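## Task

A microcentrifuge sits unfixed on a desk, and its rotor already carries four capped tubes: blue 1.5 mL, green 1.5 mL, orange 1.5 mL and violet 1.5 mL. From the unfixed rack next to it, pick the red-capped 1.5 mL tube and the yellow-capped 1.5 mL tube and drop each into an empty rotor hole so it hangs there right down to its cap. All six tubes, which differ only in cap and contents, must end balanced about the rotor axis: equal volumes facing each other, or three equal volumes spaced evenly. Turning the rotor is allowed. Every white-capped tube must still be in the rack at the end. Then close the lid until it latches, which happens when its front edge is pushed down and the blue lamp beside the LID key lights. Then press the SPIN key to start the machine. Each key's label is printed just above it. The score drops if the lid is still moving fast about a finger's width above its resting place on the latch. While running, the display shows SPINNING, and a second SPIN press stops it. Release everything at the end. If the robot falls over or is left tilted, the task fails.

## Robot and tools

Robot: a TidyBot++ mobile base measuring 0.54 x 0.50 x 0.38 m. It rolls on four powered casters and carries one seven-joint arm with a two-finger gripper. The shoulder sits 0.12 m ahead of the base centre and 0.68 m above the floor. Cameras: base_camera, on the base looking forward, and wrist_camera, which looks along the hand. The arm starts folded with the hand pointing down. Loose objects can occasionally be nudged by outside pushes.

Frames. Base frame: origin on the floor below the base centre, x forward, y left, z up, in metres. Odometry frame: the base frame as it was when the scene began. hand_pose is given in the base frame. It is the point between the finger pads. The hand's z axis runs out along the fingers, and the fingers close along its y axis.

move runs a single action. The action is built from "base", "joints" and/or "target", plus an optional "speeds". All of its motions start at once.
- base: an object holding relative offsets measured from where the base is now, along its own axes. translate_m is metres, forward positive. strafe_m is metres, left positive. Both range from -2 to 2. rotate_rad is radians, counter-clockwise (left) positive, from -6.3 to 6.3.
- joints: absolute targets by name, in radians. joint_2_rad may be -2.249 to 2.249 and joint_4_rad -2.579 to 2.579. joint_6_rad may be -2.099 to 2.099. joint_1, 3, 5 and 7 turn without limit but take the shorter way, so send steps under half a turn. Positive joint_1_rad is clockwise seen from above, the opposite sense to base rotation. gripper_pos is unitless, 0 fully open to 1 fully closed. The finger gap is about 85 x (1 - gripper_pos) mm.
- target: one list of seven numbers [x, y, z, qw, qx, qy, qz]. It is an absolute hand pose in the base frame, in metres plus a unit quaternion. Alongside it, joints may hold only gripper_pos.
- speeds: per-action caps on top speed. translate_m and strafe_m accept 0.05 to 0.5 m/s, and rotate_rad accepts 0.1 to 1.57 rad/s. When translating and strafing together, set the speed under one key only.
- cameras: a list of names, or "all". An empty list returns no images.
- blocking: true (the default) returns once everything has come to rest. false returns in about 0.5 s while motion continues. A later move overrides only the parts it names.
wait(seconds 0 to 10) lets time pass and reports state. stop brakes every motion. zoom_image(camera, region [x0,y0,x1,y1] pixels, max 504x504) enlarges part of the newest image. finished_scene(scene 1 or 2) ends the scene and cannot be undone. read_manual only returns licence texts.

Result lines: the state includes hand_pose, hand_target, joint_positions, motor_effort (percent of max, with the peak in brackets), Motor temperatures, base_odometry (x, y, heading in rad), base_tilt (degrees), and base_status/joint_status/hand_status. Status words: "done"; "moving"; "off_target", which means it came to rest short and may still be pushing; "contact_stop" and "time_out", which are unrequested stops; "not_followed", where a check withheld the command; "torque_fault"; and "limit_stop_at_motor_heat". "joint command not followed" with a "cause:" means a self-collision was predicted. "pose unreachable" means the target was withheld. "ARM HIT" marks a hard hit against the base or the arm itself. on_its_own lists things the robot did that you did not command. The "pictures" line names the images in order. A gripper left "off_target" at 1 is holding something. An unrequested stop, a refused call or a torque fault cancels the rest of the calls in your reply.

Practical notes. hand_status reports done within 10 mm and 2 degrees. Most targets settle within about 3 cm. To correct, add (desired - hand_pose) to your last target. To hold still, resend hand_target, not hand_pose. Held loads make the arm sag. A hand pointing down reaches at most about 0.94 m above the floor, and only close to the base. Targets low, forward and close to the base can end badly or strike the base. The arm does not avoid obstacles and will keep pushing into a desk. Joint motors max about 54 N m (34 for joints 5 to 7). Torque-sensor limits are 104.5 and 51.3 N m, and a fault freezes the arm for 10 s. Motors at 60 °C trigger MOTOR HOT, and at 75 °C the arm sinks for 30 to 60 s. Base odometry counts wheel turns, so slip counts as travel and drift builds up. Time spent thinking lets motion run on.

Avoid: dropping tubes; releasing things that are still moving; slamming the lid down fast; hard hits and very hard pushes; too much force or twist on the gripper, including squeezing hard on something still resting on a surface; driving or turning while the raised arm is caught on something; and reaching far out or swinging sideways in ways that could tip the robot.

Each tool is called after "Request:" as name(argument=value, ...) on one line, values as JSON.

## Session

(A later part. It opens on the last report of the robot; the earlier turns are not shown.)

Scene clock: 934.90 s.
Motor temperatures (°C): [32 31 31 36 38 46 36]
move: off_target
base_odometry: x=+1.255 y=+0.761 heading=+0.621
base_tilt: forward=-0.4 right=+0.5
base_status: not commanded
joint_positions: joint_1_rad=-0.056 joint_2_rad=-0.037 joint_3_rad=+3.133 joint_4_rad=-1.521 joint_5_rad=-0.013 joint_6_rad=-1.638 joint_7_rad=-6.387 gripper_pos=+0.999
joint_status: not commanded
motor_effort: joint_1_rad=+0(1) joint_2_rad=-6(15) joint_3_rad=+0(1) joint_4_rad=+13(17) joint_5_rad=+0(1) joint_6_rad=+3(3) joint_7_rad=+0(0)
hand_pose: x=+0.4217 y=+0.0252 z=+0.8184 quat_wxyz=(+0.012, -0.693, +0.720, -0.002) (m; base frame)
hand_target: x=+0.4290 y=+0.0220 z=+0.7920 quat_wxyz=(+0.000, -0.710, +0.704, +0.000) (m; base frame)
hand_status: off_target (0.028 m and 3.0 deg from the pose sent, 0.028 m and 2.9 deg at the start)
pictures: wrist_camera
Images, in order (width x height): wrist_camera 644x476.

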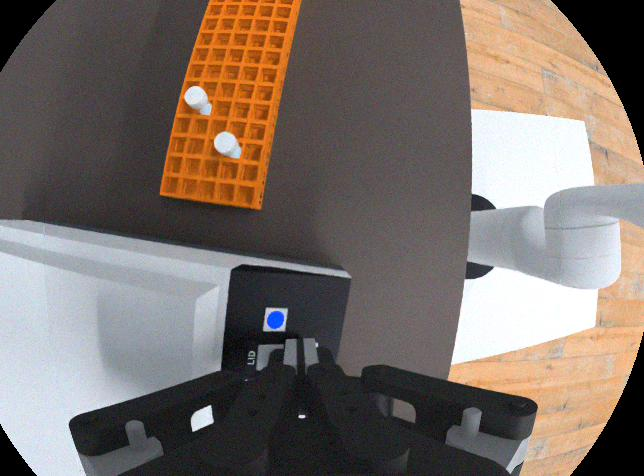

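Request:
move(target=[0.425,0.022,0.85,0,0.71,-0.704,0], cameras=[])

Request:
move(target=[0.42,0.16,0.95,0.01,0.705,-0.709,-0.006], cameras=["wrist_camera"])

Request:
zoom_image(camera="wrist_camera", region=[260, 80, 420, 340])

Scene clock: 944.97 s.
Motor temperatures (°C): [32 31 31 36 38 46 36]
move: off_target
base_odometry: x=+1.255 y=+0.761 heading=+0.621
base_tilt: forward=-0.4 right=+0.5
base_status: not commanded
joint_positions: joint_1_rad=-0.056 joint_2_rad=-0.016 joint_3_rad=+3.133 joint_4_rad=-1.407 joint_5_rad=-0.013 joint_6_rad=-1.711 joint_7_rad=-6.387 gripper_pos=+0.999
joint_status: not commanded
motor_effort: joint_1_rad=+0(1) joint_2_rad=-16(17) joint_3_rad=+0(1) joint_4_rad=+18(20) joint_5_rad=+1(1) joint_6_rad=+0(5) joint_7_rad=+0(0)
hand_pose: x=+0.4331 y=+0.0259 z=+0.8477 quat_wxyz=(+0.019, -0.694, +0.720, -0.008) (m; base frame)
hand_target: x=+0.4250 y=+0.0220 z=+0.8500 quat_wxyz=(+0.000, -0.710, +0.704, +0.000) (m; base frame)
hand_status: off_target (0.009 m and 3.5 deg from the pose sent, 0.032 m and 3.0 deg at the start)
pictures: none
No camera images: "cameras" was empty.

Scene clock: 946.77 s.
Motor temperatures (°C): [32 31 31 36 38 46 36]
move: off_target
base_odometry: x=+1.255 y=+0.761 heading=+0.621
base_tilt: forward=-0.4 right=+0.5
base_status: not commanded
joint_positions: joint_1_rad=-0.525 joint_2_rad=+0.162 joint_3_rad=+3.214 joint_4_rad=-0.843 joint_5_rad=-0.013 joint_6_rad=-2.056 joint_7_rad=-6.704 gripper_pos=+0.999
joint_status: not commanded
motor_effort: joint_1_rad=-1(1) joint_2_rad=-21(22) joint_3_rad=+0(1) joint_4_rad=+16(19) joint_5_rad=+1(1) joint_6_rad=+0(1) joint_7_rad=+0(0)
hand_pose: x=+0.4383 y=+0.1644 z=+0.9551 quat_wxyz=(+0.038, -0.720, +0.693, -0.014) (m; base frame)
hand_target: x=+0.4330 y=+0.1665 z=+0.9500 quat_wxyz=(+0.012, -0.705, +0.709, -0.001) (m; base frame)
hand_status: off_target (0.020 m and 6.5 deg from the pose sent, 0.169 m and 4.1 deg at the start; a joint's target at an end of its range on 46 of 46 steps)
pictures: wrist_camera
Images, in order (width x height): wrist_camera 644x476.

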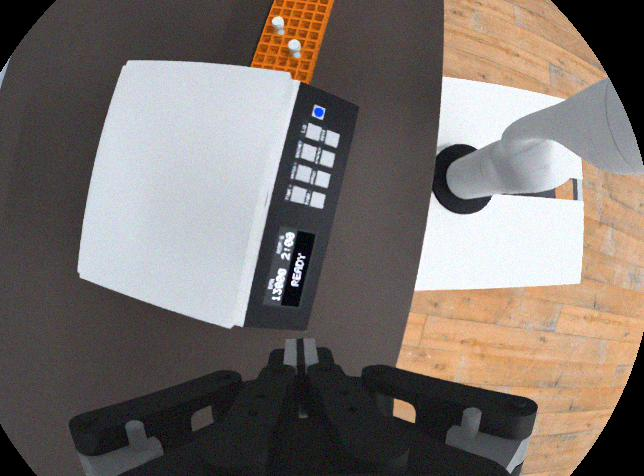

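Scaled by 1.938.

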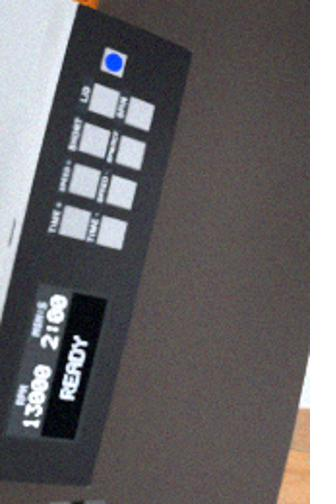

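Request:
move(target=[0.422,0.017,0.86,0,0.71,-0.704,0], cameras=[])

Request:
move(target=[0.421,0.014,0.824,0,0.71,-0.704,0], cameras=["wrist_camera"])

Request:
zoom_image(camera="wrist_camera", region=[210, 260, 360, 390])

Scene clock: 961.80 s.
Motor temperatures (°C): [32 31 31 36 38 46 36]
move: off_target
base_odometry: x=+1.255 y=+0.761 heading=+0.621
base_tilt: forward=-0.4 right=+0.5
base_status: not commanded
joint_positions: joint_1_rad=-0.051 joint_2_rad=+0.006 joint_3_rad=+3.143 joint_4_rad=-1.330 joint_5_rad=-0.013 joint_6_rad=-1.839 joint_7_rad=-6.374 gripper_pos=+0.999
joint_status: not commanded
motor_effort: joint_1_rad=-1(1) joint_2_rad=-16(21) joint_3_rad=+0(1) joint_4_rad=+18(18) joint_5_rad=+1(1) joint_6_rad=+0(1) joint_7_rad=+0(0)
hand_pose: x=+0.4163 y=+0.0199 z=+0.8647 quat_wxyz=(-0.008, -0.693, +0.720, +0.016) (m; base frame)
hand_target: x=+0.4220 y=+0.0170 z=+0.8600 quat_wxyz=(+0.000, -0.710, +0.704, +0.000) (m; base frame)
hand_status: off_target (0.008 m and 3.4 deg from the pose sent, 0.176 m and 4.9 deg at the start)
pictures: none
No camera images: "cameras" was empty.

Scene clock: 962.80 s.
Motor temperatures (°C): [32 31 31 36 38 46 36]
move: off_target
base_odometry: x=+1.255 y=+0.761 heading=+0.621
base_tilt: forward=-0.4 right=+0.6
base_status: not commanded
joint_positions: joint_1_rad=-0.030 joint_2_rad=-0.009 joint_3_rad=+3.132 joint_4_rad=-1.464 joint_5_rad=-0.013 joint_6_rad=-1.725 joint_7_rad=-6.362 gripper_pos=+0.999
joint_status: not commanded
motor_effort: joint_1_rad=+0(1) joint_2_rad=-16(17) joint_3_rad=+0(1) joint_4_rad=+18(18) joint_5_rad=+0(1) joint_6_rad=-1(1) joint_7_rad=+0(0)
hand_pose: x=+0.4150 y=+0.0170 z=+0.8278 quat_wxyz=(-0.010, -0.693, +0.720, +0.017) (m; base frame)
hand_target: x=+0.4210 y=+0.0140 z=+0.8240 quat_wxyz=(+0.000, -0.710, +0.704, +0.000) (m; base frame)
hand_status: off_target (0.008 m and 3.5 deg from the pose sent, 0.041 m and 3.4 deg at the start)
pictures: wrist_camera
Images, in order (width x height): wrist_camera 644x476.

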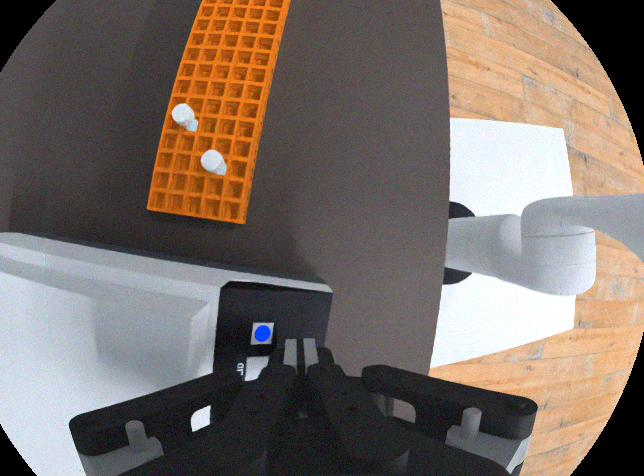

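Scaled by 3.360.

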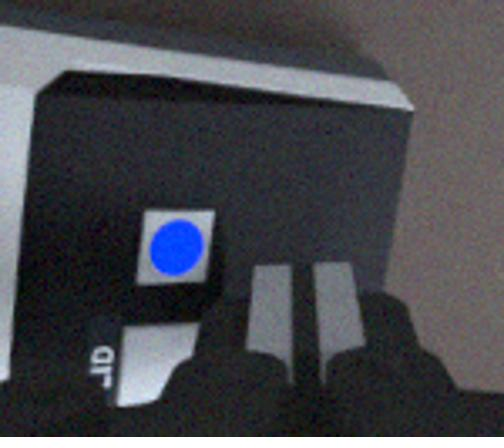

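Request:
move(target=[0.426,0.020,0.822,0,0.71,-0.704,0], cameras=["wrist_camera"])

Request:
zoom_image(camera="wrist_camera", region=[210, 260, 360, 390])

Scene clock: 973.87 s.
Motor temperatures (°C): [32 31 31 36 38 46 36]
move: off_target
base_odometry: x=+1.255 y=+0.761 heading=+0.621
base_tilt: forward=-0.4 right=+0.5
base_status: not commanded
joint_positions: joint_1_rad=-0.035 joint_2_rad=-0.009 joint_3_rad=+3.132 joint_4_rad=-1.464 joint_5_rad=-0.013 joint_6_rad=-1.714 joint_7_rad=-6.362 gripper_pos=+0.999
joint_status: not commanded
motor_effort: joint_1_rad=+0(1) joint_2_rad=-16(17) joint_3_rad=+0(1) joint_4_rad=+18(18) joint_5_rad=+1(1) joint_6_rad=-1(1) joint_7_rad=+0(0)
hand_pose: x=+0.4180 y=+0.0189 z=+0.8278 quat_wxyz=(-0.006, -0.696, +0.718, +0.014) (m; base frame)
hand_target: x=+0.4260 y=+0.0200 z=+0.8220 quat_wxyz=(+0.000, -0.710, +0.704, +0.000) (m; base frame)
hand_status: off_target (0.010 m and 2.9 deg from the pose sent, 0.013 m and 3.5 deg at the start)
pictures: wrist_camera
Images, in order (width x height): wrist_camera 644x476.

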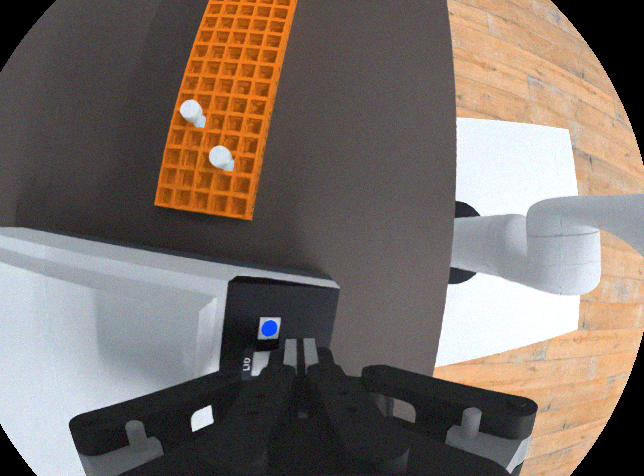

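Scaled by 3.360.

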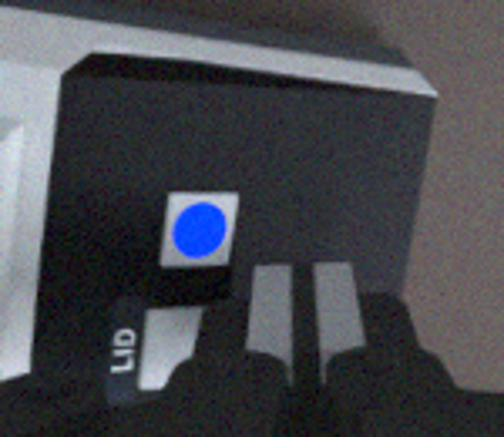

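Request:
move(target=[0.428,0.024,0.812,0,0.71,-0.704,0], cameras=[])

Request:
move(target=[0.428,0.024,0.795,0,0.71,-0.704,0], cameras=[])

Request:
move(target=[0.428,0.024,0.783,0,0.71,-0.704,0], cameras=["wrist_camera"])

Request:
zoom_image(camera="wrist_camera", region=[210, 260, 360, 390])

Scene clock: 984.50 s.
Motor temperatures (°C): [32 31 31 36 38 46 36]
move: off_target
base_odometry: x=+1.255 y=+0.761 heading=+0.621
base_tilt: forward=-0.4 right=+0.5
base_status: not commanded
joint_positions: joint_1_rad=-0.036 joint_2_rad=-0.010 joint_3_rad=+3.130 joint_4_rad=-1.490 joint_5_rad=-0.013 joint_6_rad=-1.679 joint_7_rad=-6.362 gripper_pos=+0.999
joint_status: not commanded
motor_effort: joint_1_rad=+0(1) joint_2_rad=-15(17) joint_3_rad=+0(1) joint_4_rad=+17(19) joint_5_rad=+1(1) joint_6_rad=-1(1) joint_7_rad=+0(0)
hand_pose: x=+0.4215 y=+0.0197 z=+0.8199 quat_wxyz=(-0.002, -0.696, +0.718, +0.011) (m; base frame)
hand_target: x=+0.4280 y=+0.0240 z=+0.8120 quat_wxyz=(+0.000, -0.710, +0.704, +0.000) (m; base frame)
hand_status: off_target (0.011 m and 2.5 deg from the pose sent, 0.019 m and 2.9 deg at the start)
pictures: none
No camera images: "cameras" was empty.

Scene clock: 985.27 s.
Motor temperatures (°C): [32 31 31 36 38 46 36]
move: off_target
base_odometry: x=+1.255 y=+0.761 heading=+0.621
base_tilt: forward=-0.4 right=+0.5
base_status: not commanded
joint_positions: joint_1_rad=-0.036 joint_2_rad=-0.035 joint_3_rad=+3.130 joint_4_rad=-1.517 joint_5_rad=-0.013 joint_6_rad=-1.645 joint_7_rad=-6.362 gripper_pos=+0.999
joint_status: not commanded
motor_effort: joint_1_rad=-1(1) joint_2_rad=-8(14) joint_3_rad=-1(1) joint_4_rad=+14(17) joint_5_rad=-1(1) joint_6_rad=+3(3) joint_7_rad=+0(0)
hand_pose: x=+0.4212 y=+0.0197 z=+0.8190 quat_wxyz=(+0.010, -0.696, +0.718, +0.000) (m; base frame)
hand_target: x=+0.4280 y=+0.0240 z=+0.7950 quat_wxyz=(+0.000, -0.710, +0.704, +0.000) (m; base frame)
hand_status: off_target (0.025 m and 2.5 deg from the pose sent, 0.026 m and 2.5 deg at the start)
pictures: none
No camera images: "cameras" was empty.

Scene clock: 985.93 s.
Motor temperatures (°C): [32 31 31 36 38 46 36]
move: off_target
base_odometry: x=+1.255 y=+0.761 heading=+0.621
base_tilt: forward=-0.5 right=+0.5
base_status: not commanded
joint_positions: joint_1_rad=-0.036 joint_2_rad=-0.056 joint_3_rad=+3.130 joint_4_rad=-1.539 joint_5_rad=-0.013 joint_6_rad=-1.617 joint_7_rad=-6.362 gripper_pos=+0.999
joint_status: not commanded
motor_effort: joint_1_rad=-1(2) joint_2_rad=-2(8) joint_3_rad=-1(1) joint_4_rad=+11(14) joint_5_rad=-1(2) joint_6_rad=+5(5) joint_7_rad=+0(0)
hand_pose: x=+0.4209 y=+0.0198 z=+0.8184 quat_wxyz=(+0.020, -0.696, +0.718, -0.009) (m; base frame)
hand_target: x=+0.4280 y=+0.0240 z=+0.7830 quat_wxyz=(+0.000, -0.710, +0.704, +0.000) (m; base frame)
hand_status: off_target (0.036 m and 3.3 deg from the pose sent, 0.037 m and 2.5 deg at the start)
pictures: wrist_camera
Images, in order (width x height): wrist_camera 644x476.

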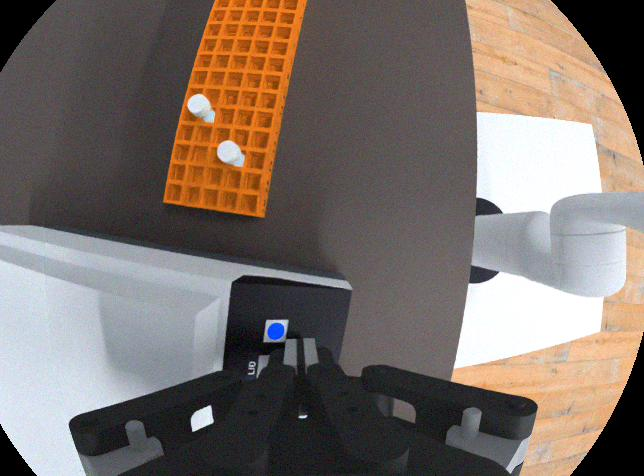

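Scaled by 3.360.

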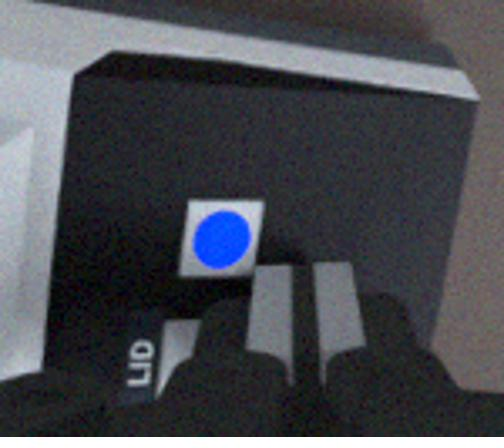

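Request:
move(target=[0.418,0.02,0.86,-0.08,0.70,-0.70,0.08], cameras=[])

Request:
move(target=[0.399,0.023,0.840,-0.153,0.690,-0.690,0.153], cameras=["wrist_camera"])

Request:
zoom_image(camera="wrist_camera", region=[210, 260, 360, 390])

Scene clock: 999.93 s.
Motor temperatures (°C): [32 31 31 36 38 46 36]
move: off_target
base_odometry: x=+1.255 y=+0.761 heading=+0.621
base_tilt: forward=-0.4 right=+0.5
base_status: not commanded
joint_positions: joint_1_rad=+0.195 joint_2_rad=-0.177 joint_3_rad=+2.946 joint_4_rad=-1.546 joint_5_rad=-0.013 joint_6_rad=-1.593 joint_7_rad=-6.336 gripper_pos=+0.999
joint_status: not commanded
motor_effort: joint_1_rad=+0(2) joint_2_rad=-10(16) joint_3_rad=+1(1) joint_4_rad=+19(19) joint_5_rad=+1(2) joint_6_rad=+1(5) joint_7_rad=+0(0)
hand_pose: x=+0.4067 y=+0.0107 z=+0.8510 quat_wxyz=(+0.056, -0.686, +0.722, -0.068) (m; base frame)
hand_target: x=+0.4180 y=+0.0200 z=+0.8600 quat_wxyz=(+0.080, -0.703, +0.703, -0.080) (m; base frame)
hand_status: off_target (0.017 m and 4.3 deg from the pose sent, 0.042 m and 10.9 deg at the start)
pictures: none
No camera images: "cameras" was empty.

Scene clock: 1001.57 s.
Motor temperatures (°C): [32 31 31 36 38 46 36]
move: off_target
base_odometry: x=+1.255 y=+0.761 heading=+0.621
base_tilt: forward=-0.4 right=+0.5
base_status: not commanded
joint_positions: joint_1_rad=+0.482 joint_2_rad=-0.408 joint_3_rad=+2.859 joint_4_rad=-1.761 joint_5_rad=-0.149 joint_6_rad=-1.373 joint_7_rad=-6.127 gripper_pos=+0.999
joint_status: not commanded
motor_effort: joint_1_rad=+0(1) joint_2_rad=-2(11) joint_3_rad=+3(3) joint_4_rad=+20(20) joint_5_rad=+0(1) joint_6_rad=+3(4) joint_7_rad=+0(0)
hand_pose: x=+0.3911 y=+0.0056 z=+0.8430 quat_wxyz=(+0.128, -0.678, +0.708, -0.153) (m; base frame)
hand_target: x=+0.3990 y=+0.0230 z=+0.8400 quat_wxyz=(+0.153, -0.690, +0.690, -0.153) (m; base frame)
hand_status: off_target (0.019 m and 3.8 deg from the pose sent, 0.018 m and 15.2 deg at the start)
pictures: wrist_camera
Images, in order (width x height): wrist_camera 644x476.

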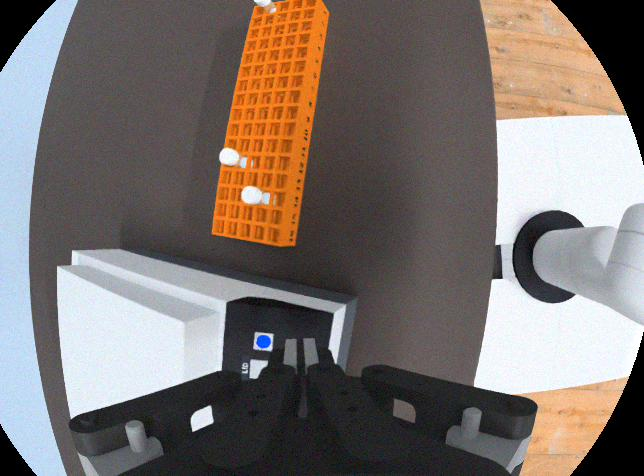

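Scaled by 3.360.

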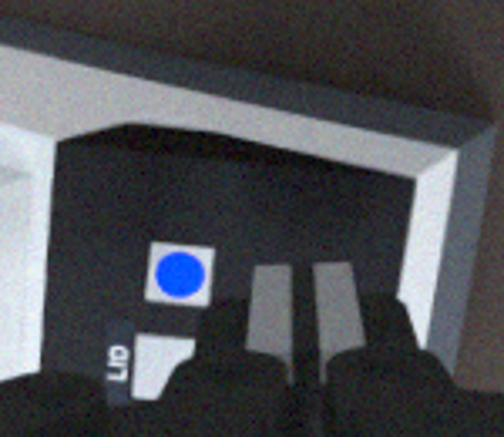

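Request:
move(target=[0.407,0.041,0.845,-0.153,0.69,-0.69,0.153], joints={"gripper_pos":1.0}, cameras=["wrist_camera"])

Request:
zoom_image(camera="wrist_camera", region=[210, 260, 360, 390])

Scene clock: 1018.97 s.
Motor temperatures (°C): [32 31 31 36 38 46 36]
move: off_target
base_odometry: x=+1.255 y=+0.761 heading=+0.621
base_tilt: forward=-0.4 right=+0.5
base_status: not commanded
joint_positions: joint_1_rad=+0.497 joint_2_rad=-0.408 joint_3_rad=+2.783 joint_4_rad=-1.762 joint_5_rad=-0.152 joint_6_rad=-1.370 joint_7_rad=-6.127 gripper_pos=+0.999
joint_status: all done
motor_effort: joint_1_rad=+0(1) joint_2_rad=-2(3) joint_3_rad=+3(4) joint_4_rad=+20(20) joint_5_rad=+1(1) joint_6_rad=+3(4) joint_7_rad=+0(0)
hand_pose: x=+0.3927 y=+0.0262 z=+0.8386 quat_wxyz=(+0.120, -0.700, +0.687, -0.154) (m; base frame)
hand_target: x=+0.4070 y=+0.0410 z=+0.8450 quat_wxyz=(+0.153, -0.690, +0.690, -0.153) (m; base frame)
hand_status: off_target (0.022 m and 3.9 deg from the pose sent, 0.039 m and 3.8 deg at the start)
pictures: wrist_camera
Images, in order (width x height): wrist_camera 644x476.

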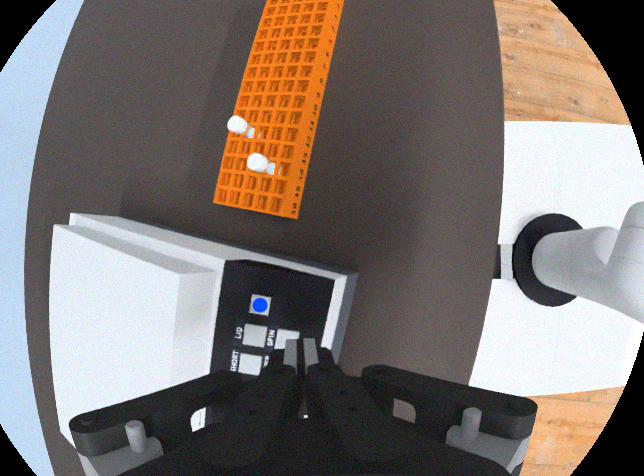

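Scaled by 3.360.

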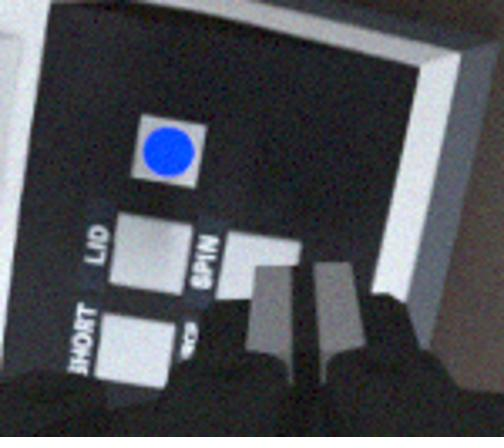

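Request:
move(target=[0.419,0.041,0.845,-0.153,0.69,-0.69,0.153], cameras=[])

Request:
zoom_image(camera="wrist_camera", region=[210, 260, 360, 390])

Request:
move(cameras=["wrist_camera"])

Request:
zoom_image(camera="wrist_camera", region=[210, 260, 360, 390])

Scene clock: 1032.60 s.
Motor temperatures (°C): [32 31 31 36 38 46 36]
move: off_target
base_odometry: x=+1.255 y=+0.761 heading=+0.621
base_tilt: forward=-0.4 right=+0.5
base_status: not commanded
joint_positions: joint_1_rad=+0.487 joint_2_rad=-0.387 joint_3_rad=+2.779 joint_4_rad=-1.757 joint_5_rad=-0.152 joint_6_rad=-1.353 joint_7_rad=-6.143 gripper_pos=+0.999
joint_status: not commanded
motor_effort: joint_1_rad=+0(1) joint_2_rad=-3(4) joint_3_rad=+3(3) joint_4_rad=+20(20) joint_5_rad=+0(1) joint_6_rad=+3(4) joint_7_rad=+0(0)
hand_pose: x=+0.4014 y=+0.0279 z=+0.8376 quat_wxyz=(+0.125, -0.698, +0.688, -0.151) (m; base frame)
hand_target: x=+0.4190 y=+0.0410 z=+0.8450 quat_wxyz=(+0.153, -0.690, +0.690, -0.153) (m; base frame)
hand_status: off_target (0.023 m and 3.3 deg from the pose sent, 0.031 m and 3.9 deg at the start)
pictures: none
No camera images: "cameras" was empty.

Scaled by 3.360.

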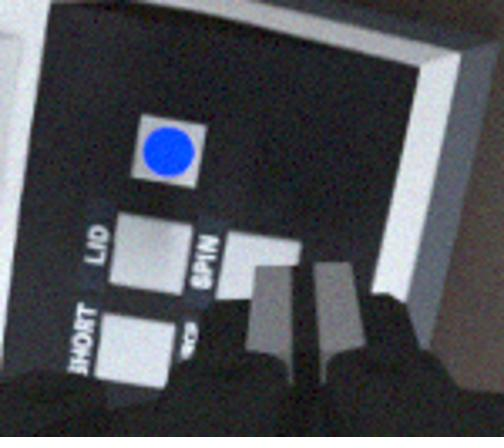

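Scene clock: 1032.60 s.
Motor temperatures (°C): [32 31 31 36 38 46 36]
base_odometry: x=+1.255 y=+0.761 heading=+0.621
base_tilt: forward=-0.4 right=+0.5
base_status: not commanded
joint_positions: joint_1_rad=+0.487 joint_2_rad=-0.387 joint_3_rad=+2.779 joint_4_rad=-1.757 joint_5_rad=-0.152 joint_6_rad=-1.353 joint_7_rad=-6.143 gripper_pos=+0.999
joint_status: not commanded
motor_effort: joint_1_rad=+0(1) joint_2_rad=-3(4) joint_3_rad=+3(3) joint_4_rad=+20(20) joint_5_rad=+0(1) joint_6_rad=+3(4) joint_7_rad=+0(0)
hand_pose: x=+0.4014 y=+0.0279 z=+0.8376 quat_wxyz=(+0.125, -0.698, +0.688, -0.151) (m; base frame)
hand_target: x=+0.4190 y=+0.0410 z=+0.8450 quat_wxyz=(+0.153, -0.690, +0.690, -0.153) (m; base frame)
hand_status: off_target (0.023 m and 3.3 deg from the pose sent, 0.031 m and 3.9 deg at the start)
pictures: wrist_camera
Images, in order (width x height): wrist_camera 644x476.

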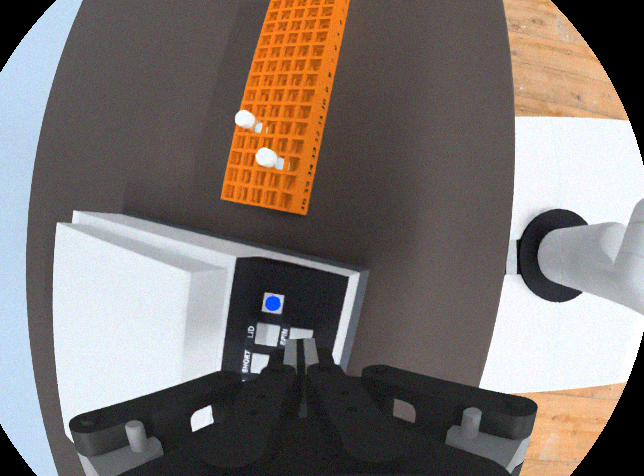

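Scaled by 3.360.

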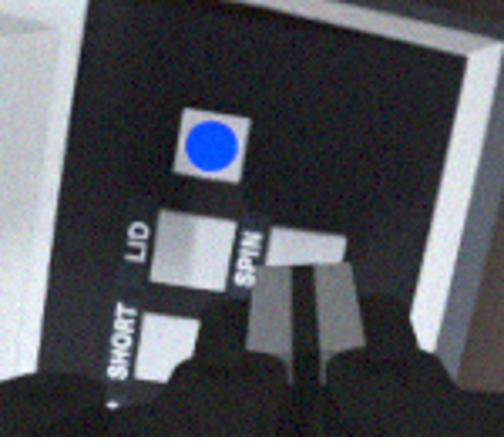

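Request:
move(target=[0.427,0.041,0.825,-0.153,0.69,-0.69,0.153], cameras=[])

Request:
move(target=[0.431,0.040,0.815,-0.153,0.69,-0.69,0.153], cameras=["wrist_camera"])

Request:
zoom_image(camera="wrist_camera", region=[210, 260, 360, 390])

Scene clock: 1040.77 s.
Motor temperatures (°C): [32 31 31 36 38 46 36]
move: off_target
base_odometry: x=+1.255 y=+0.761 heading=+0.621
base_tilt: forward=-0.4 right=+0.5
base_status: not commanded
joint_positions: joint_1_rad=+0.487 joint_2_rad=-0.379 joint_3_rad=+2.762 joint_4_rad=-1.779 joint_5_rad=-0.152 joint_6_rad=-1.282 joint_7_rad=-6.143 gripper_pos=+0.999
joint_status: not commanded
motor_effort: joint_1_rad=+0(1) joint_2_rad=-3(3) joint_3_rad=+3(4) joint_4_rad=+20(21) joint_5_rad=+0(1) joint_6_rad=+4(4) joint_7_rad=+0(0)
hand_pose: x=+0.4173 y=+0.0299 z=+0.8337 quat_wxyz=(+0.137, -0.700, +0.681, -0.166) (m; base frame)
hand_target: x=+0.4270 y=+0.0410 z=+0.8250 quat_wxyz=(+0.153, -0.690, +0.690, -0.153) (m; base frame)
hand_status: off_target (0.017 m and 2.8 deg from the pose sent, 0.031 m and 3.3 deg at the start)
pictures: none
No camera images: "cameras" was empty.

Scene clock: 1041.43 s.
Motor temperatures (°C): [32 31 31 36 38 46 36]
move: off_target
base_odometry: x=+1.255 y=+0.761 heading=+0.621
base_tilt: forward=-0.4 right=+0.5
base_status: not commanded
joint_positions: joint_1_rad=+0.487 joint_2_rad=-0.370 joint_3_rad=+2.759 joint_4_rad=-1.801 joint_5_rad=-0.152 joint_6_rad=-1.243 joint_7_rad=-6.143 gripper_pos=+0.999
joint_status: not commanded
motor_effort: joint_1_rad=+0(1) joint_2_rad=-3(4) joint_3_rad=+3(3) joint_4_rad=+20(21) joint_5_rad=+1(1) joint_6_rad=+4(4) joint_7_rad=+0(0)
hand_pose: x=+0.4238 y=+0.0283 z=+0.8265 quat_wxyz=(+0.140, -0.699, +0.681, -0.168) (m; base frame)
hand_target: x=+0.4310 y=+0.0400 z=+0.8150 quat_wxyz=(+0.153, -0.690, +0.690, -0.153) (m; base frame)
hand_status: off_target (0.018 m and 2.7 deg from the pose sent, 0.025 m and 2.8 deg at the start)
pictures: wrist_camera
Images, in order (width x height): wrist_camera 644x476.

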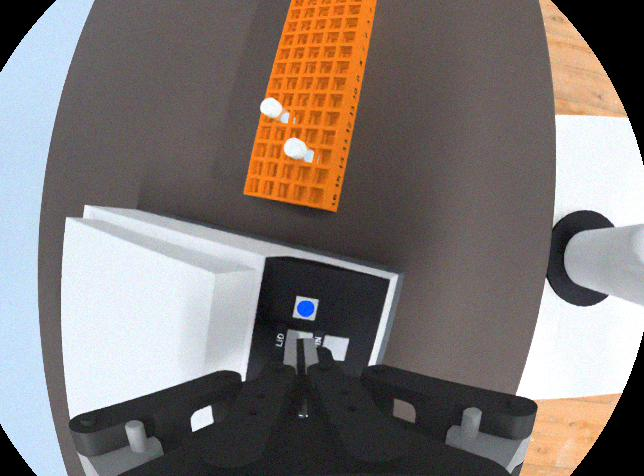

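Scaled by 3.360.

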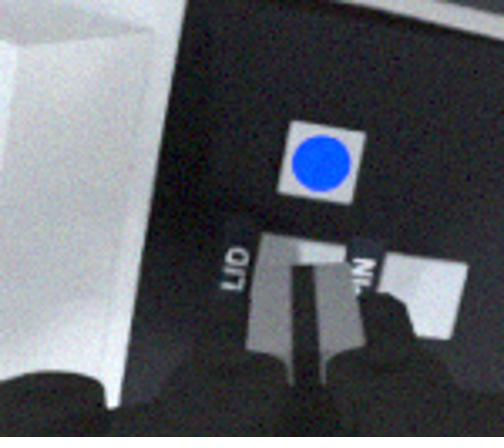

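Request:
move(target=[0.412,0.045,0.818,-0.153,0.69,-0.69,0.153], cameras=[])

Request:
move(cameras=["wrist_camera"])

Request:
zoom_image(camera="wrist_camera", region=[210, 260, 360, 390])

Scene clock: 1050.00 s.
Motor temperatures (°C): [32 31 31 36 38 46 36]
move: off_target
base_odometry: x=+1.255 y=+0.761 heading=+0.621
base_tilt: forward=-0.4 right=+0.5
base_status: not commanded
joint_positions: joint_1_rad=+0.507 joint_2_rad=-0.396 joint_3_rad=+2.757 joint_4_rad=-1.812 joint_5_rad=-0.164 joint_6_rad=-1.243 joint_7_rad=-6.143 gripper_pos=+0.999
joint_status: not commanded
motor_effort: joint_1_rad=+0(1) joint_2_rad=-2(5) joint_3_rad=+4(4) joint_4_rad=+20(21) joint_5_rad=+1(1) joint_6_rad=+4(4) joint_7_rad=+0(1)
hand_pose: x=+0.4188 y=+0.0280 z=+0.8285 quat_wxyz=(+0.143, -0.692, +0.686, -0.174) (m; base frame)
hand_target: x=+0.4121 y=+0.0450 z=+0.8180 quat_wxyz=(+0.153, -0.690, +0.690, -0.153) (m; base frame)
hand_status: off_target (0.021 m and 2.7 deg from the pose sent, 0.022 m and 2.7 deg at the start)
pictures: none
No camera images: "cameras" was empty.

Scene clock: 1050.00 s.
Motor temperatures (°C): [32 31 31 36 38 46 36]
base_odometry: x=+1.255 y=+0.761 heading=+0.621
base_tilt: forward=-0.4 right=+0.5
base_status: not commanded
joint_positions: joint_1_rad=+0.507 joint_2_rad=-0.396 joint_3_rad=+2.757 joint_4_rad=-1.812 joint_5_rad=-0.164 joint_6_rad=-1.243 joint_7_rad=-6.143 gripper_pos=+0.999
joint_status: not commanded
motor_effort: joint_1_rad=+0(1) joint_2_rad=-2(5) joint_3_rad=+4(4) joint_4_rad=+20(21) joint_5_rad=+1(1) joint_6_rad=+4(4) joint_7_rad=+0(1)
hand_pose: x=+0.4188 y=+0.0280 z=+0.8285 quat_wxyz=(+0.143, -0.692, +0.686, -0.174) (m; base frame)
hand_target: x=+0.4121 y=+0.0450 z=+0.8180 quat_wxyz=(+0.153, -0.690, +0.690, -0.153) (m; base frame)
hand_status: off_target (0.021 m and 2.7 deg from the pose sent, 0.022 m and 2.7 deg at the start)
pictures: wrist_camera
Images, in order (width x height): wrist_camera 644x476.

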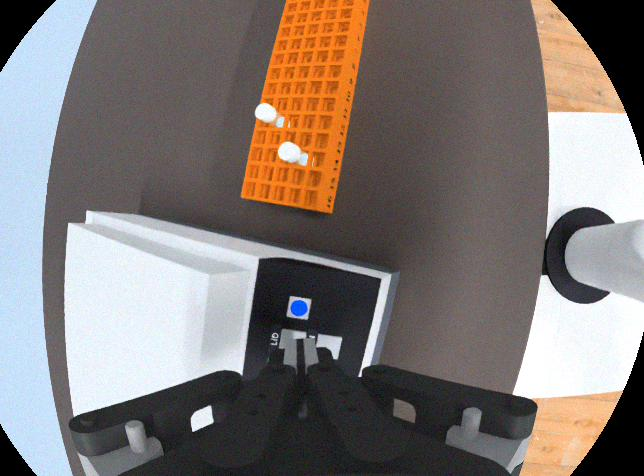

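Scaled by 3.360.

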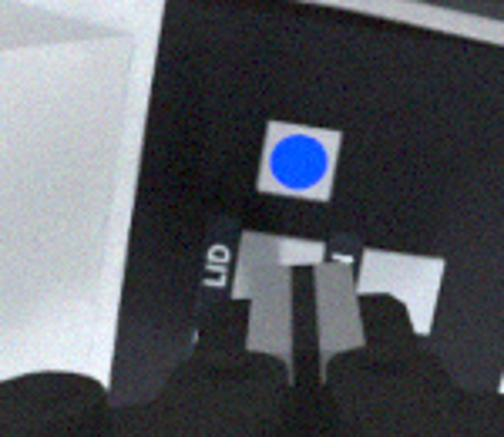

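Request:
move(target=[0.398,0.05,0.818,-0.153,0.69,-0.69,0.153], cameras=[])

Request:
move(cameras=["wrist_camera"])

Request:
zoom_image(camera="wrist_camera", region=[210, 260, 360, 390])

Scene clock: 1058.87 s.
Motor temperatures (°C): [32 31 31 36 38 46 36]
move: off_target
base_odometry: x=+1.255 y=+0.761 heading=+0.621
base_tilt: forward=-0.4 right=+0.5
base_status: not commanded
joint_positions: joint_1_rad=+0.545 joint_2_rad=-0.438 joint_3_rad=+2.749 joint_4_rad=-1.827 joint_5_rad=-0.190 joint_6_rad=-1.245 joint_7_rad=-6.140 gripper_pos=+0.999
joint_status: not commanded
motor_effort: joint_1_rad=+0(1) joint_2_rad=-1(4) joint_3_rad=+4(4) joint_4_rad=+20(21) joint_5_rad=+1(1) joint_6_rad=+4(4) joint_7_rad=+0(1)
hand_pose: x=+0.4116 y=+0.0296 z=+0.8314 quat_wxyz=(+0.150, -0.680, +0.694, -0.183) (m; base frame)
hand_target: x=+0.3980 y=+0.0500 z=+0.8180 quat_wxyz=(+0.153, -0.690, +0.690, -0.153) (m; base frame)
hand_status: off_target (0.028 m and 3.7 deg from the pose sent, 0.032 m and 2.7 deg at the start)
pictures: none
No camera images: "cameras" was empty.

Scene clock: 1058.87 s.
Motor temperatures (°C): [32 31 31 36 38 46 36]
base_odometry: x=+1.255 y=+0.761 heading=+0.621
base_tilt: forward=-0.4 right=+0.5
base_status: not commanded
joint_positions: joint_1_rad=+0.545 joint_2_rad=-0.438 joint_3_rad=+2.749 joint_4_rad=-1.827 joint_5_rad=-0.190 joint_6_rad=-1.245 joint_7_rad=-6.140 gripper_pos=+0.999
joint_status: not commanded
motor_effort: joint_1_rad=+0(1) joint_2_rad=-1(4) joint_3_rad=+4(4) joint_4_rad=+20(21) joint_5_rad=+1(1) joint_6_rad=+4(4) joint_7_rad=+0(1)
hand_pose: x=+0.4116 y=+0.0296 z=+0.8314 quat_wxyz=(+0.150, -0.680, +0.694, -0.183) (m; base frame)
hand_target: x=+0.3980 y=+0.0500 z=+0.8180 quat_wxyz=(+0.153, -0.690, +0.690, -0.153) (m; base frame)
hand_status: off_target (0.028 m and 3.7 deg from the pose sent, 0.032 m and 2.7 deg at the start)
pictures: wrist_camera
Images, in order (width x height): wrist_camera 644x476.

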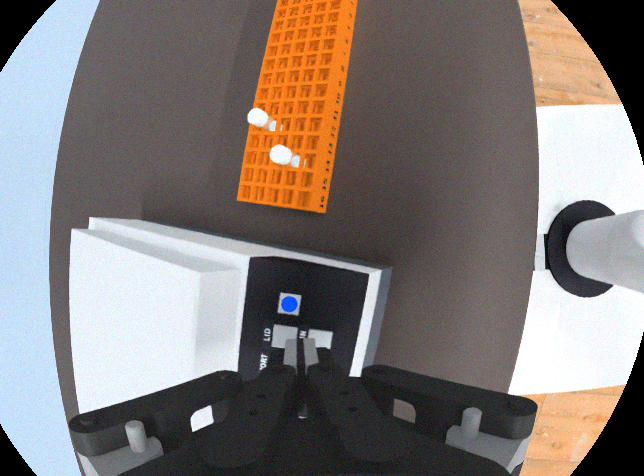

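Scaled by 3.360.

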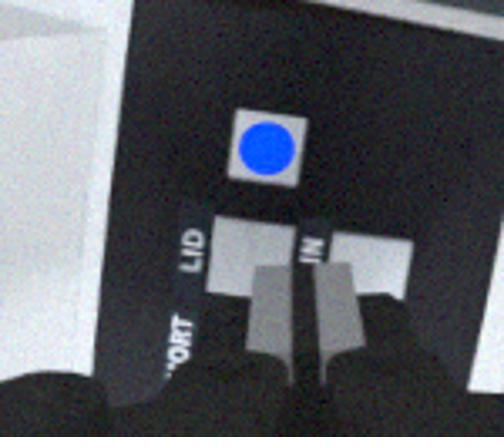

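Request:
move(target=[0.388,0.052,0.807,-0.153,0.69,-0.69,0.153], cameras=[])

Request:
move(cameras=["wrist_camera"])

Request:
zoom_image(camera="wrist_camera", region=[210, 260, 360, 390])

Scene clock: 1064.83 s.
Motor temperatures (°C): [32 31 31 36 38 46 36]
move: off_target
base_odometry: x=+1.255 y=+0.761 heading=+0.621
base_tilt: forward=-0.5 right=+0.5
base_status: not commanded
joint_positions: joint_1_rad=+0.563 joint_2_rad=-0.471 joint_3_rad=+2.748 joint_4_rad=-1.878 joint_5_rad=-0.213 joint_6_rad=-1.245 joint_7_rad=-6.126 gripper_pos=+0.999
joint_status: not commanded
motor_effort: joint_1_rad=+0(1) joint_2_rad=+1(2) joint_3_rad=+3(4) joint_4_rad=+20(21) joint_5_rad=+0(1) joint_6_rad=+4(4) joint_7_rad=+0(0)
hand_pose: x=+0.3972 y=+0.0323 z=+0.8162 quat_wxyz=(+0.145, -0.678, +0.700, -0.174) (m; base frame)
hand_target: x=+0.3881 y=+0.0520 z=+0.8070 quat_wxyz=(+0.153, -0.690, +0.690, -0.153) (m; base frame)
hand_status: off_target (0.024 m and 3.2 deg from the pose sent, 0.041 m and 3.7 deg at the start)
pictures: none
No camera images: "cameras" was empty.

Scene clock: 1064.83 s.
Motor temperatures (°C): [32 31 31 36 38 46 36]
base_odometry: x=+1.255 y=+0.761 heading=+0.621
base_tilt: forward=-0.5 right=+0.5
base_status: not commanded
joint_positions: joint_1_rad=+0.563 joint_2_rad=-0.471 joint_3_rad=+2.748 joint_4_rad=-1.878 joint_5_rad=-0.213 joint_6_rad=-1.245 joint_7_rad=-6.126 gripper_pos=+0.999
joint_status: not commanded
motor_effort: joint_1_rad=+0(1) joint_2_rad=+1(2) joint_3_rad=+3(4) joint_4_rad=+20(21) joint_5_rad=+0(1) joint_6_rad=+4(4) joint_7_rad=+0(0)
hand_pose: x=+0.3972 y=+0.0323 z=+0.8162 quat_wxyz=(+0.145, -0.678, +0.700, -0.174) (m; base frame)
hand_target: x=+0.3881 y=+0.0520 z=+0.8070 quat_wxyz=(+0.153, -0.690, +0.690, -0.153) (m; base frame)
hand_status: off_target (0.024 m and 3.2 deg from the pose sent, 0.041 m and 3.7 deg at the start)
pictures: wrist_camera
Images, in order (width x height): wrist_camera 644x476.

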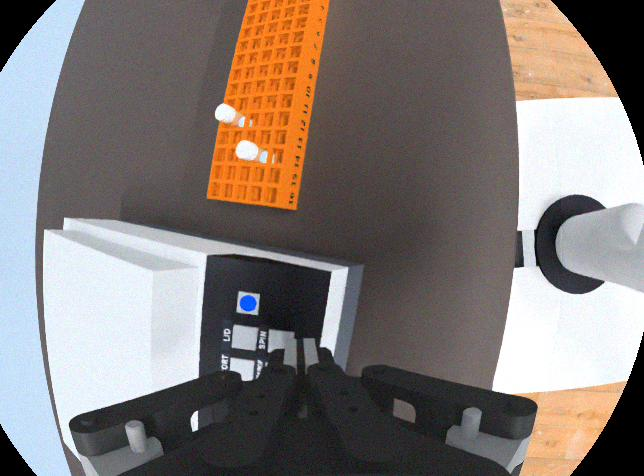

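Scaled by 3.360.

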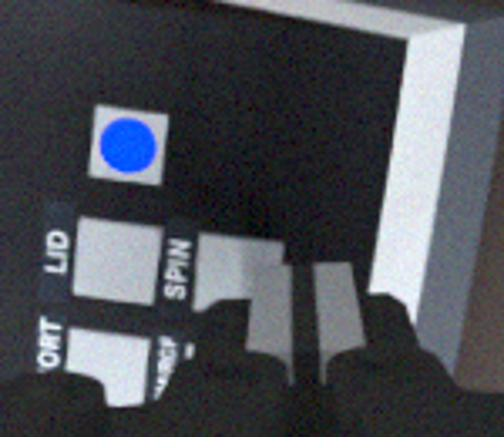

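Request:
move(target=[0.398,0.052,0.807,-0.153,0.69,-0.69,0.153], cameras=[])

Request:
move(cameras=["wrist_camera"])

Request:
zoom_image(camera="wrist_camera", region=[210, 260, 360, 390])

Scene clock: 1073.47 s.
Motor temperatures (°C): [32 31 31 36 38 46 36]
move: off_target
base_odometry: x=+1.255 y=+0.761 heading=+0.621
base_tilt: forward=-0.4 right=+0.5
base_status: not commanded
joint_positions: joint_1_rad=+0.563 joint_2_rad=-0.465 joint_3_rad=+2.730 joint_4_rad=-1.878 joint_5_rad=-0.213 joint_6_rad=-1.245 joint_7_rad=-6.126 gripper_pos=+0.999
joint_status: not commanded
motor_effort: joint_1_rad=+0(1) joint_2_rad=+1(1) joint_3_rad=+4(4) joint_4_rad=+20(20) joint_5_rad=+0(1) joint_6_rad=+4(4) joint_7_rad=+0(0)
hand_pose: x=+0.3977 y=+0.0373 z=+0.8135 quat_wxyz=(+0.142, -0.684, +0.694, -0.172) (m; base frame)
hand_target: x=+0.3980 y=+0.0520 z=+0.8070 quat_wxyz=(+0.153, -0.690, +0.690, -0.153) (m; base frame)
hand_status: off_target (0.016 m and 2.6 deg from the pose sent, 0.022 m and 3.2 deg at the start)
pictures: none
No camera images: "cameras" was empty.

Scene clock: 1073.47 s.
Motor temperatures (°C): [32 31 31 36 38 46 36]
base_odometry: x=+1.255 y=+0.761 heading=+0.621
base_tilt: forward=-0.4 right=+0.5
base_status: not commanded
joint_positions: joint_1_rad=+0.563 joint_2_rad=-0.465 joint_3_rad=+2.730 joint_4_rad=-1.878 joint_5_rad=-0.213 joint_6_rad=-1.245 joint_7_rad=-6.126 gripper_pos=+0.999
joint_status: not commanded
motor_effort: joint_1_rad=+0(1) joint_2_rad=+1(1) joint_3_rad=+4(4) joint_4_rad=+20(20) joint_5_rad=+0(1) joint_6_rad=+4(4) joint_7_rad=+0(0)
hand_pose: x=+0.3977 y=+0.0373 z=+0.8135 quat_wxyz=(+0.142, -0.684, +0.694, -0.172) (m; base frame)
hand_target: x=+0.3980 y=+0.0520 z=+0.8070 quat_wxyz=(+0.153, -0.690, +0.690, -0.153) (m; base frame)
hand_status: off_target (0.016 m and 2.6 deg from the pose sent, 0.022 m and 3.2 deg at the start)
pictures: wrist_camera
Images, in order (width x height): wrist_camera 644x476.

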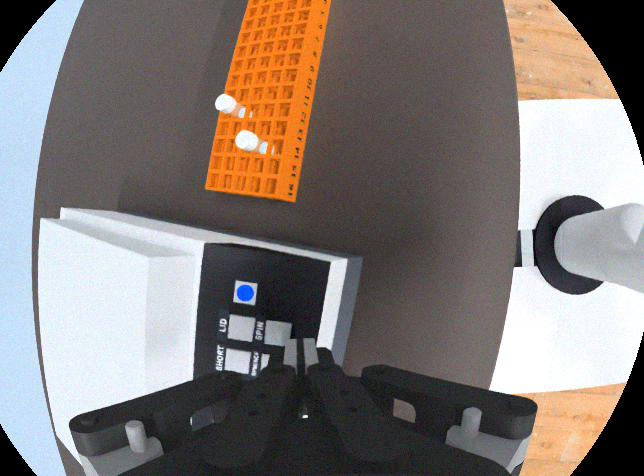

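Scaled by 3.360.

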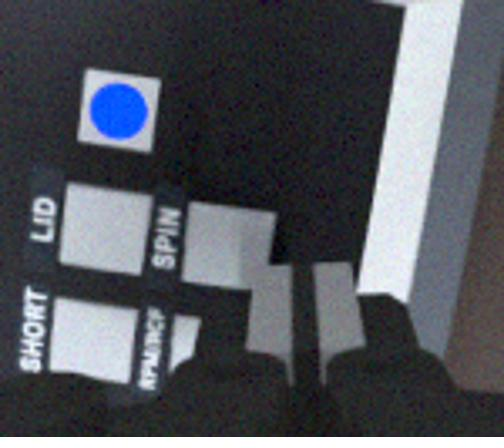

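Request:
move(target=[0.411,0.044,0.812,-0.153,0.69,-0.69,0.153], cameras=[])

Request:
move(cameras=["wrist_camera"])

Request:
zoom_image(camera="wrist_camera", region=[210, 260, 360, 390])

Scene clock: 1081.17 s.
Motor temperatures (°C): [32 31 31 36 38 46 36]
move: done
base_odometry: x=+1.255 y=+0.761 heading=+0.621
base_tilt: forward=-0.4 right=+0.5
base_status: not commanded
joint_positions: joint_1_rad=+0.538 joint_2_rad=-0.428 joint_3_rad=+2.731 joint_4_rad=-1.872 joint_5_rad=-0.213 joint_6_rad=-1.245 joint_7_rad=-6.126 gripper_pos=+0.999
joint_status: not commanded
motor_effort: joint_1_rad=+0(1) joint_2_rad=+0(2) joint_3_rad=+3(4) joint_4_rad=+20(20) joint_5_rad=+0(1) joint_6_rad=+3(4) joint_7_rad=+0(0)
hand_pose: x=+0.4023 y=+0.0420 z=+0.8079 quat_wxyz=(+0.142, -0.694, +0.689, -0.154) (m; base frame)
hand_target: x=+0.4110 y=+0.0440 z=+0.8120 quat_wxyz=(+0.153, -0.690, +0.690, -0.153) (m; base frame)
hand_status: done (0.010 m and 1.4 deg from the pose sent, 0.015 m and 2.6 deg at the start)
pictures: none
No camera images: "cameras" was empty.

Scene clock: 1081.17 s.
Motor temperatures (°C): [32 31 31 36 38 46 36]
base_odometry: x=+1.255 y=+0.761 heading=+0.621
base_tilt: forward=-0.4 right=+0.5
base_status: not commanded
joint_positions: joint_1_rad=+0.538 joint_2_rad=-0.428 joint_3_rad=+2.731 joint_4_rad=-1.872 joint_5_rad=-0.213 joint_6_rad=-1.245 joint_7_rad=-6.126 gripper_pos=+0.999
joint_status: not commanded
motor_effort: joint_1_rad=+0(1) joint_2_rad=+0(2) joint_3_rad=+3(4) joint_4_rad=+20(20) joint_5_rad=+0(1) joint_6_rad=+3(4) joint_7_rad=+0(0)
hand_pose: x=+0.4023 y=+0.0420 z=+0.8079 quat_wxyz=(+0.142, -0.694, +0.689, -0.154) (m; base frame)
hand_target: x=+0.4110 y=+0.0440 z=+0.8120 quat_wxyz=(+0.153, -0.690, +0.690, -0.153) (m; base frame)
hand_status: done (0.010 m and 1.4 deg from the pose sent, 0.015 m and 2.6 deg at the start)
pictures: wrist_camera
Images, in order (width x height): wrist_camera 644x476.

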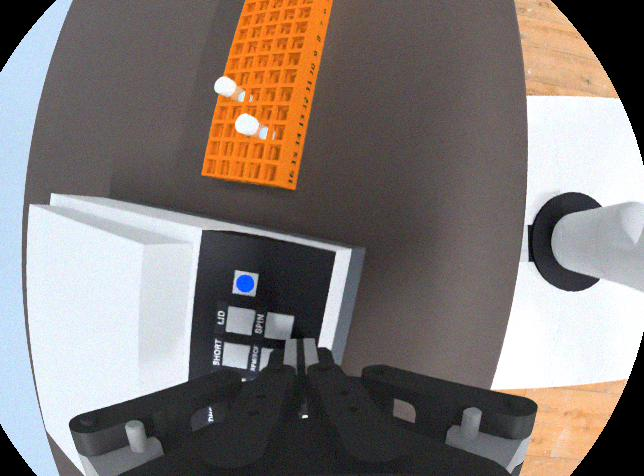

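Scaled by 3.360.

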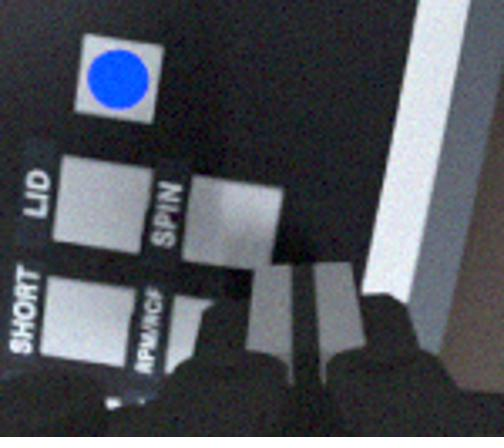

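Request:
move(target=[0.423,0.034,0.816,-0.153,0.69,-0.69,0.153], cameras=[])

Request:
move(cameras=["wrist_camera"])

Request:
zoom_image(camera="wrist_camera", region=[210, 260, 360, 390])

Scene clock: 1089.77 s.
Motor temperatures (°C): [32 31 31 36 38 46 36]
move: off_target
base_odometry: x=+1.255 y=+0.761 heading=+0.621
base_tilt: forward=-0.4 right=+0.5
base_status: not commanded
joint_positions: joint_1_rad=+0.495 joint_2_rad=-0.387 joint_3_rad=+2.757 joint_4_rad=-1.854 joint_5_rad=-0.213 joint_6_rad=-1.245 joint_7_rad=-6.126 gripper_pos=+0.999
joint_status: not commanded
motor_effort: joint_1_rad=+0(1) joint_2_rad=-2(4) joint_3_rad=+3(4) joint_4_rad=+20(21) joint_5_rad=+0(1) joint_6_rad=+3(4) joint_7_rad=+0(1)
hand_pose: x=+0.4102 y=+0.0442 z=+0.8086 quat_wxyz=(+0.148, -0.700, +0.684, -0.139) (m; base frame)
hand_target: x=+0.4230 y=+0.0340 z=+0.8160 quat_wxyz=(+0.153, -0.690, +0.690, -0.153) (m; base frame)
hand_status: off_target (0.018 m and 2.1 deg from the pose sent, 0.024 m and 1.4 deg at the start)
pictures: none
No camera images: "cameras" was empty.

Scene clock: 1089.77 s.
Motor temperatures (°C): [32 31 31 36 38 46 36]
base_odometry: x=+1.255 y=+0.761 heading=+0.621
base_tilt: forward=-0.4 right=+0.5
base_status: not commanded
joint_positions: joint_1_rad=+0.495 joint_2_rad=-0.387 joint_3_rad=+2.757 joint_4_rad=-1.854 joint_5_rad=-0.213 joint_6_rad=-1.245 joint_7_rad=-6.126 gripper_pos=+0.999
joint_status: not commanded
motor_effort: joint_1_rad=+0(1) joint_2_rad=-2(4) joint_3_rad=+3(4) joint_4_rad=+20(21) joint_5_rad=+0(1) joint_6_rad=+3(4) joint_7_rad=+0(1)
hand_pose: x=+0.4102 y=+0.0442 z=+0.8086 quat_wxyz=(+0.148, -0.700, +0.684, -0.139) (m; base frame)
hand_target: x=+0.4230 y=+0.0340 z=+0.8160 quat_wxyz=(+0.153, -0.690, +0.690, -0.153) (m; base frame)
hand_status: off_target (0.018 m and 2.1 deg from the pose sent, 0.024 m and 1.4 deg at the start)
pictures: wrist_camera
Images, in order (width x height): wrist_camera 644x476.

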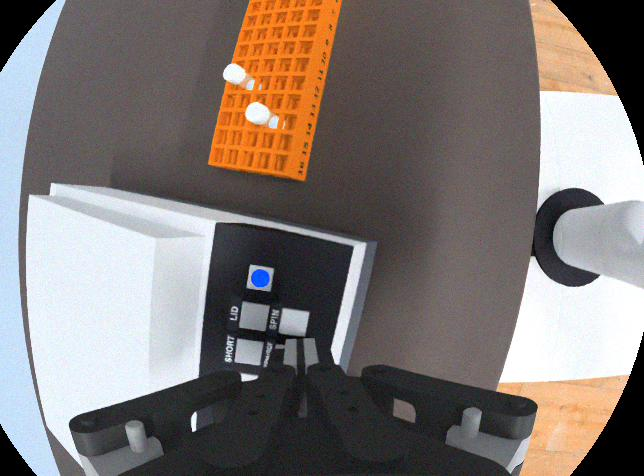

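Scaled by 3.360.

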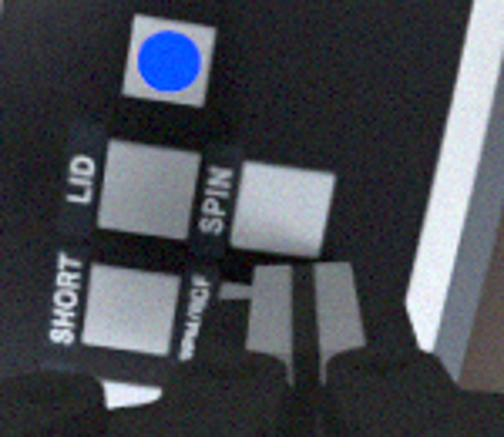

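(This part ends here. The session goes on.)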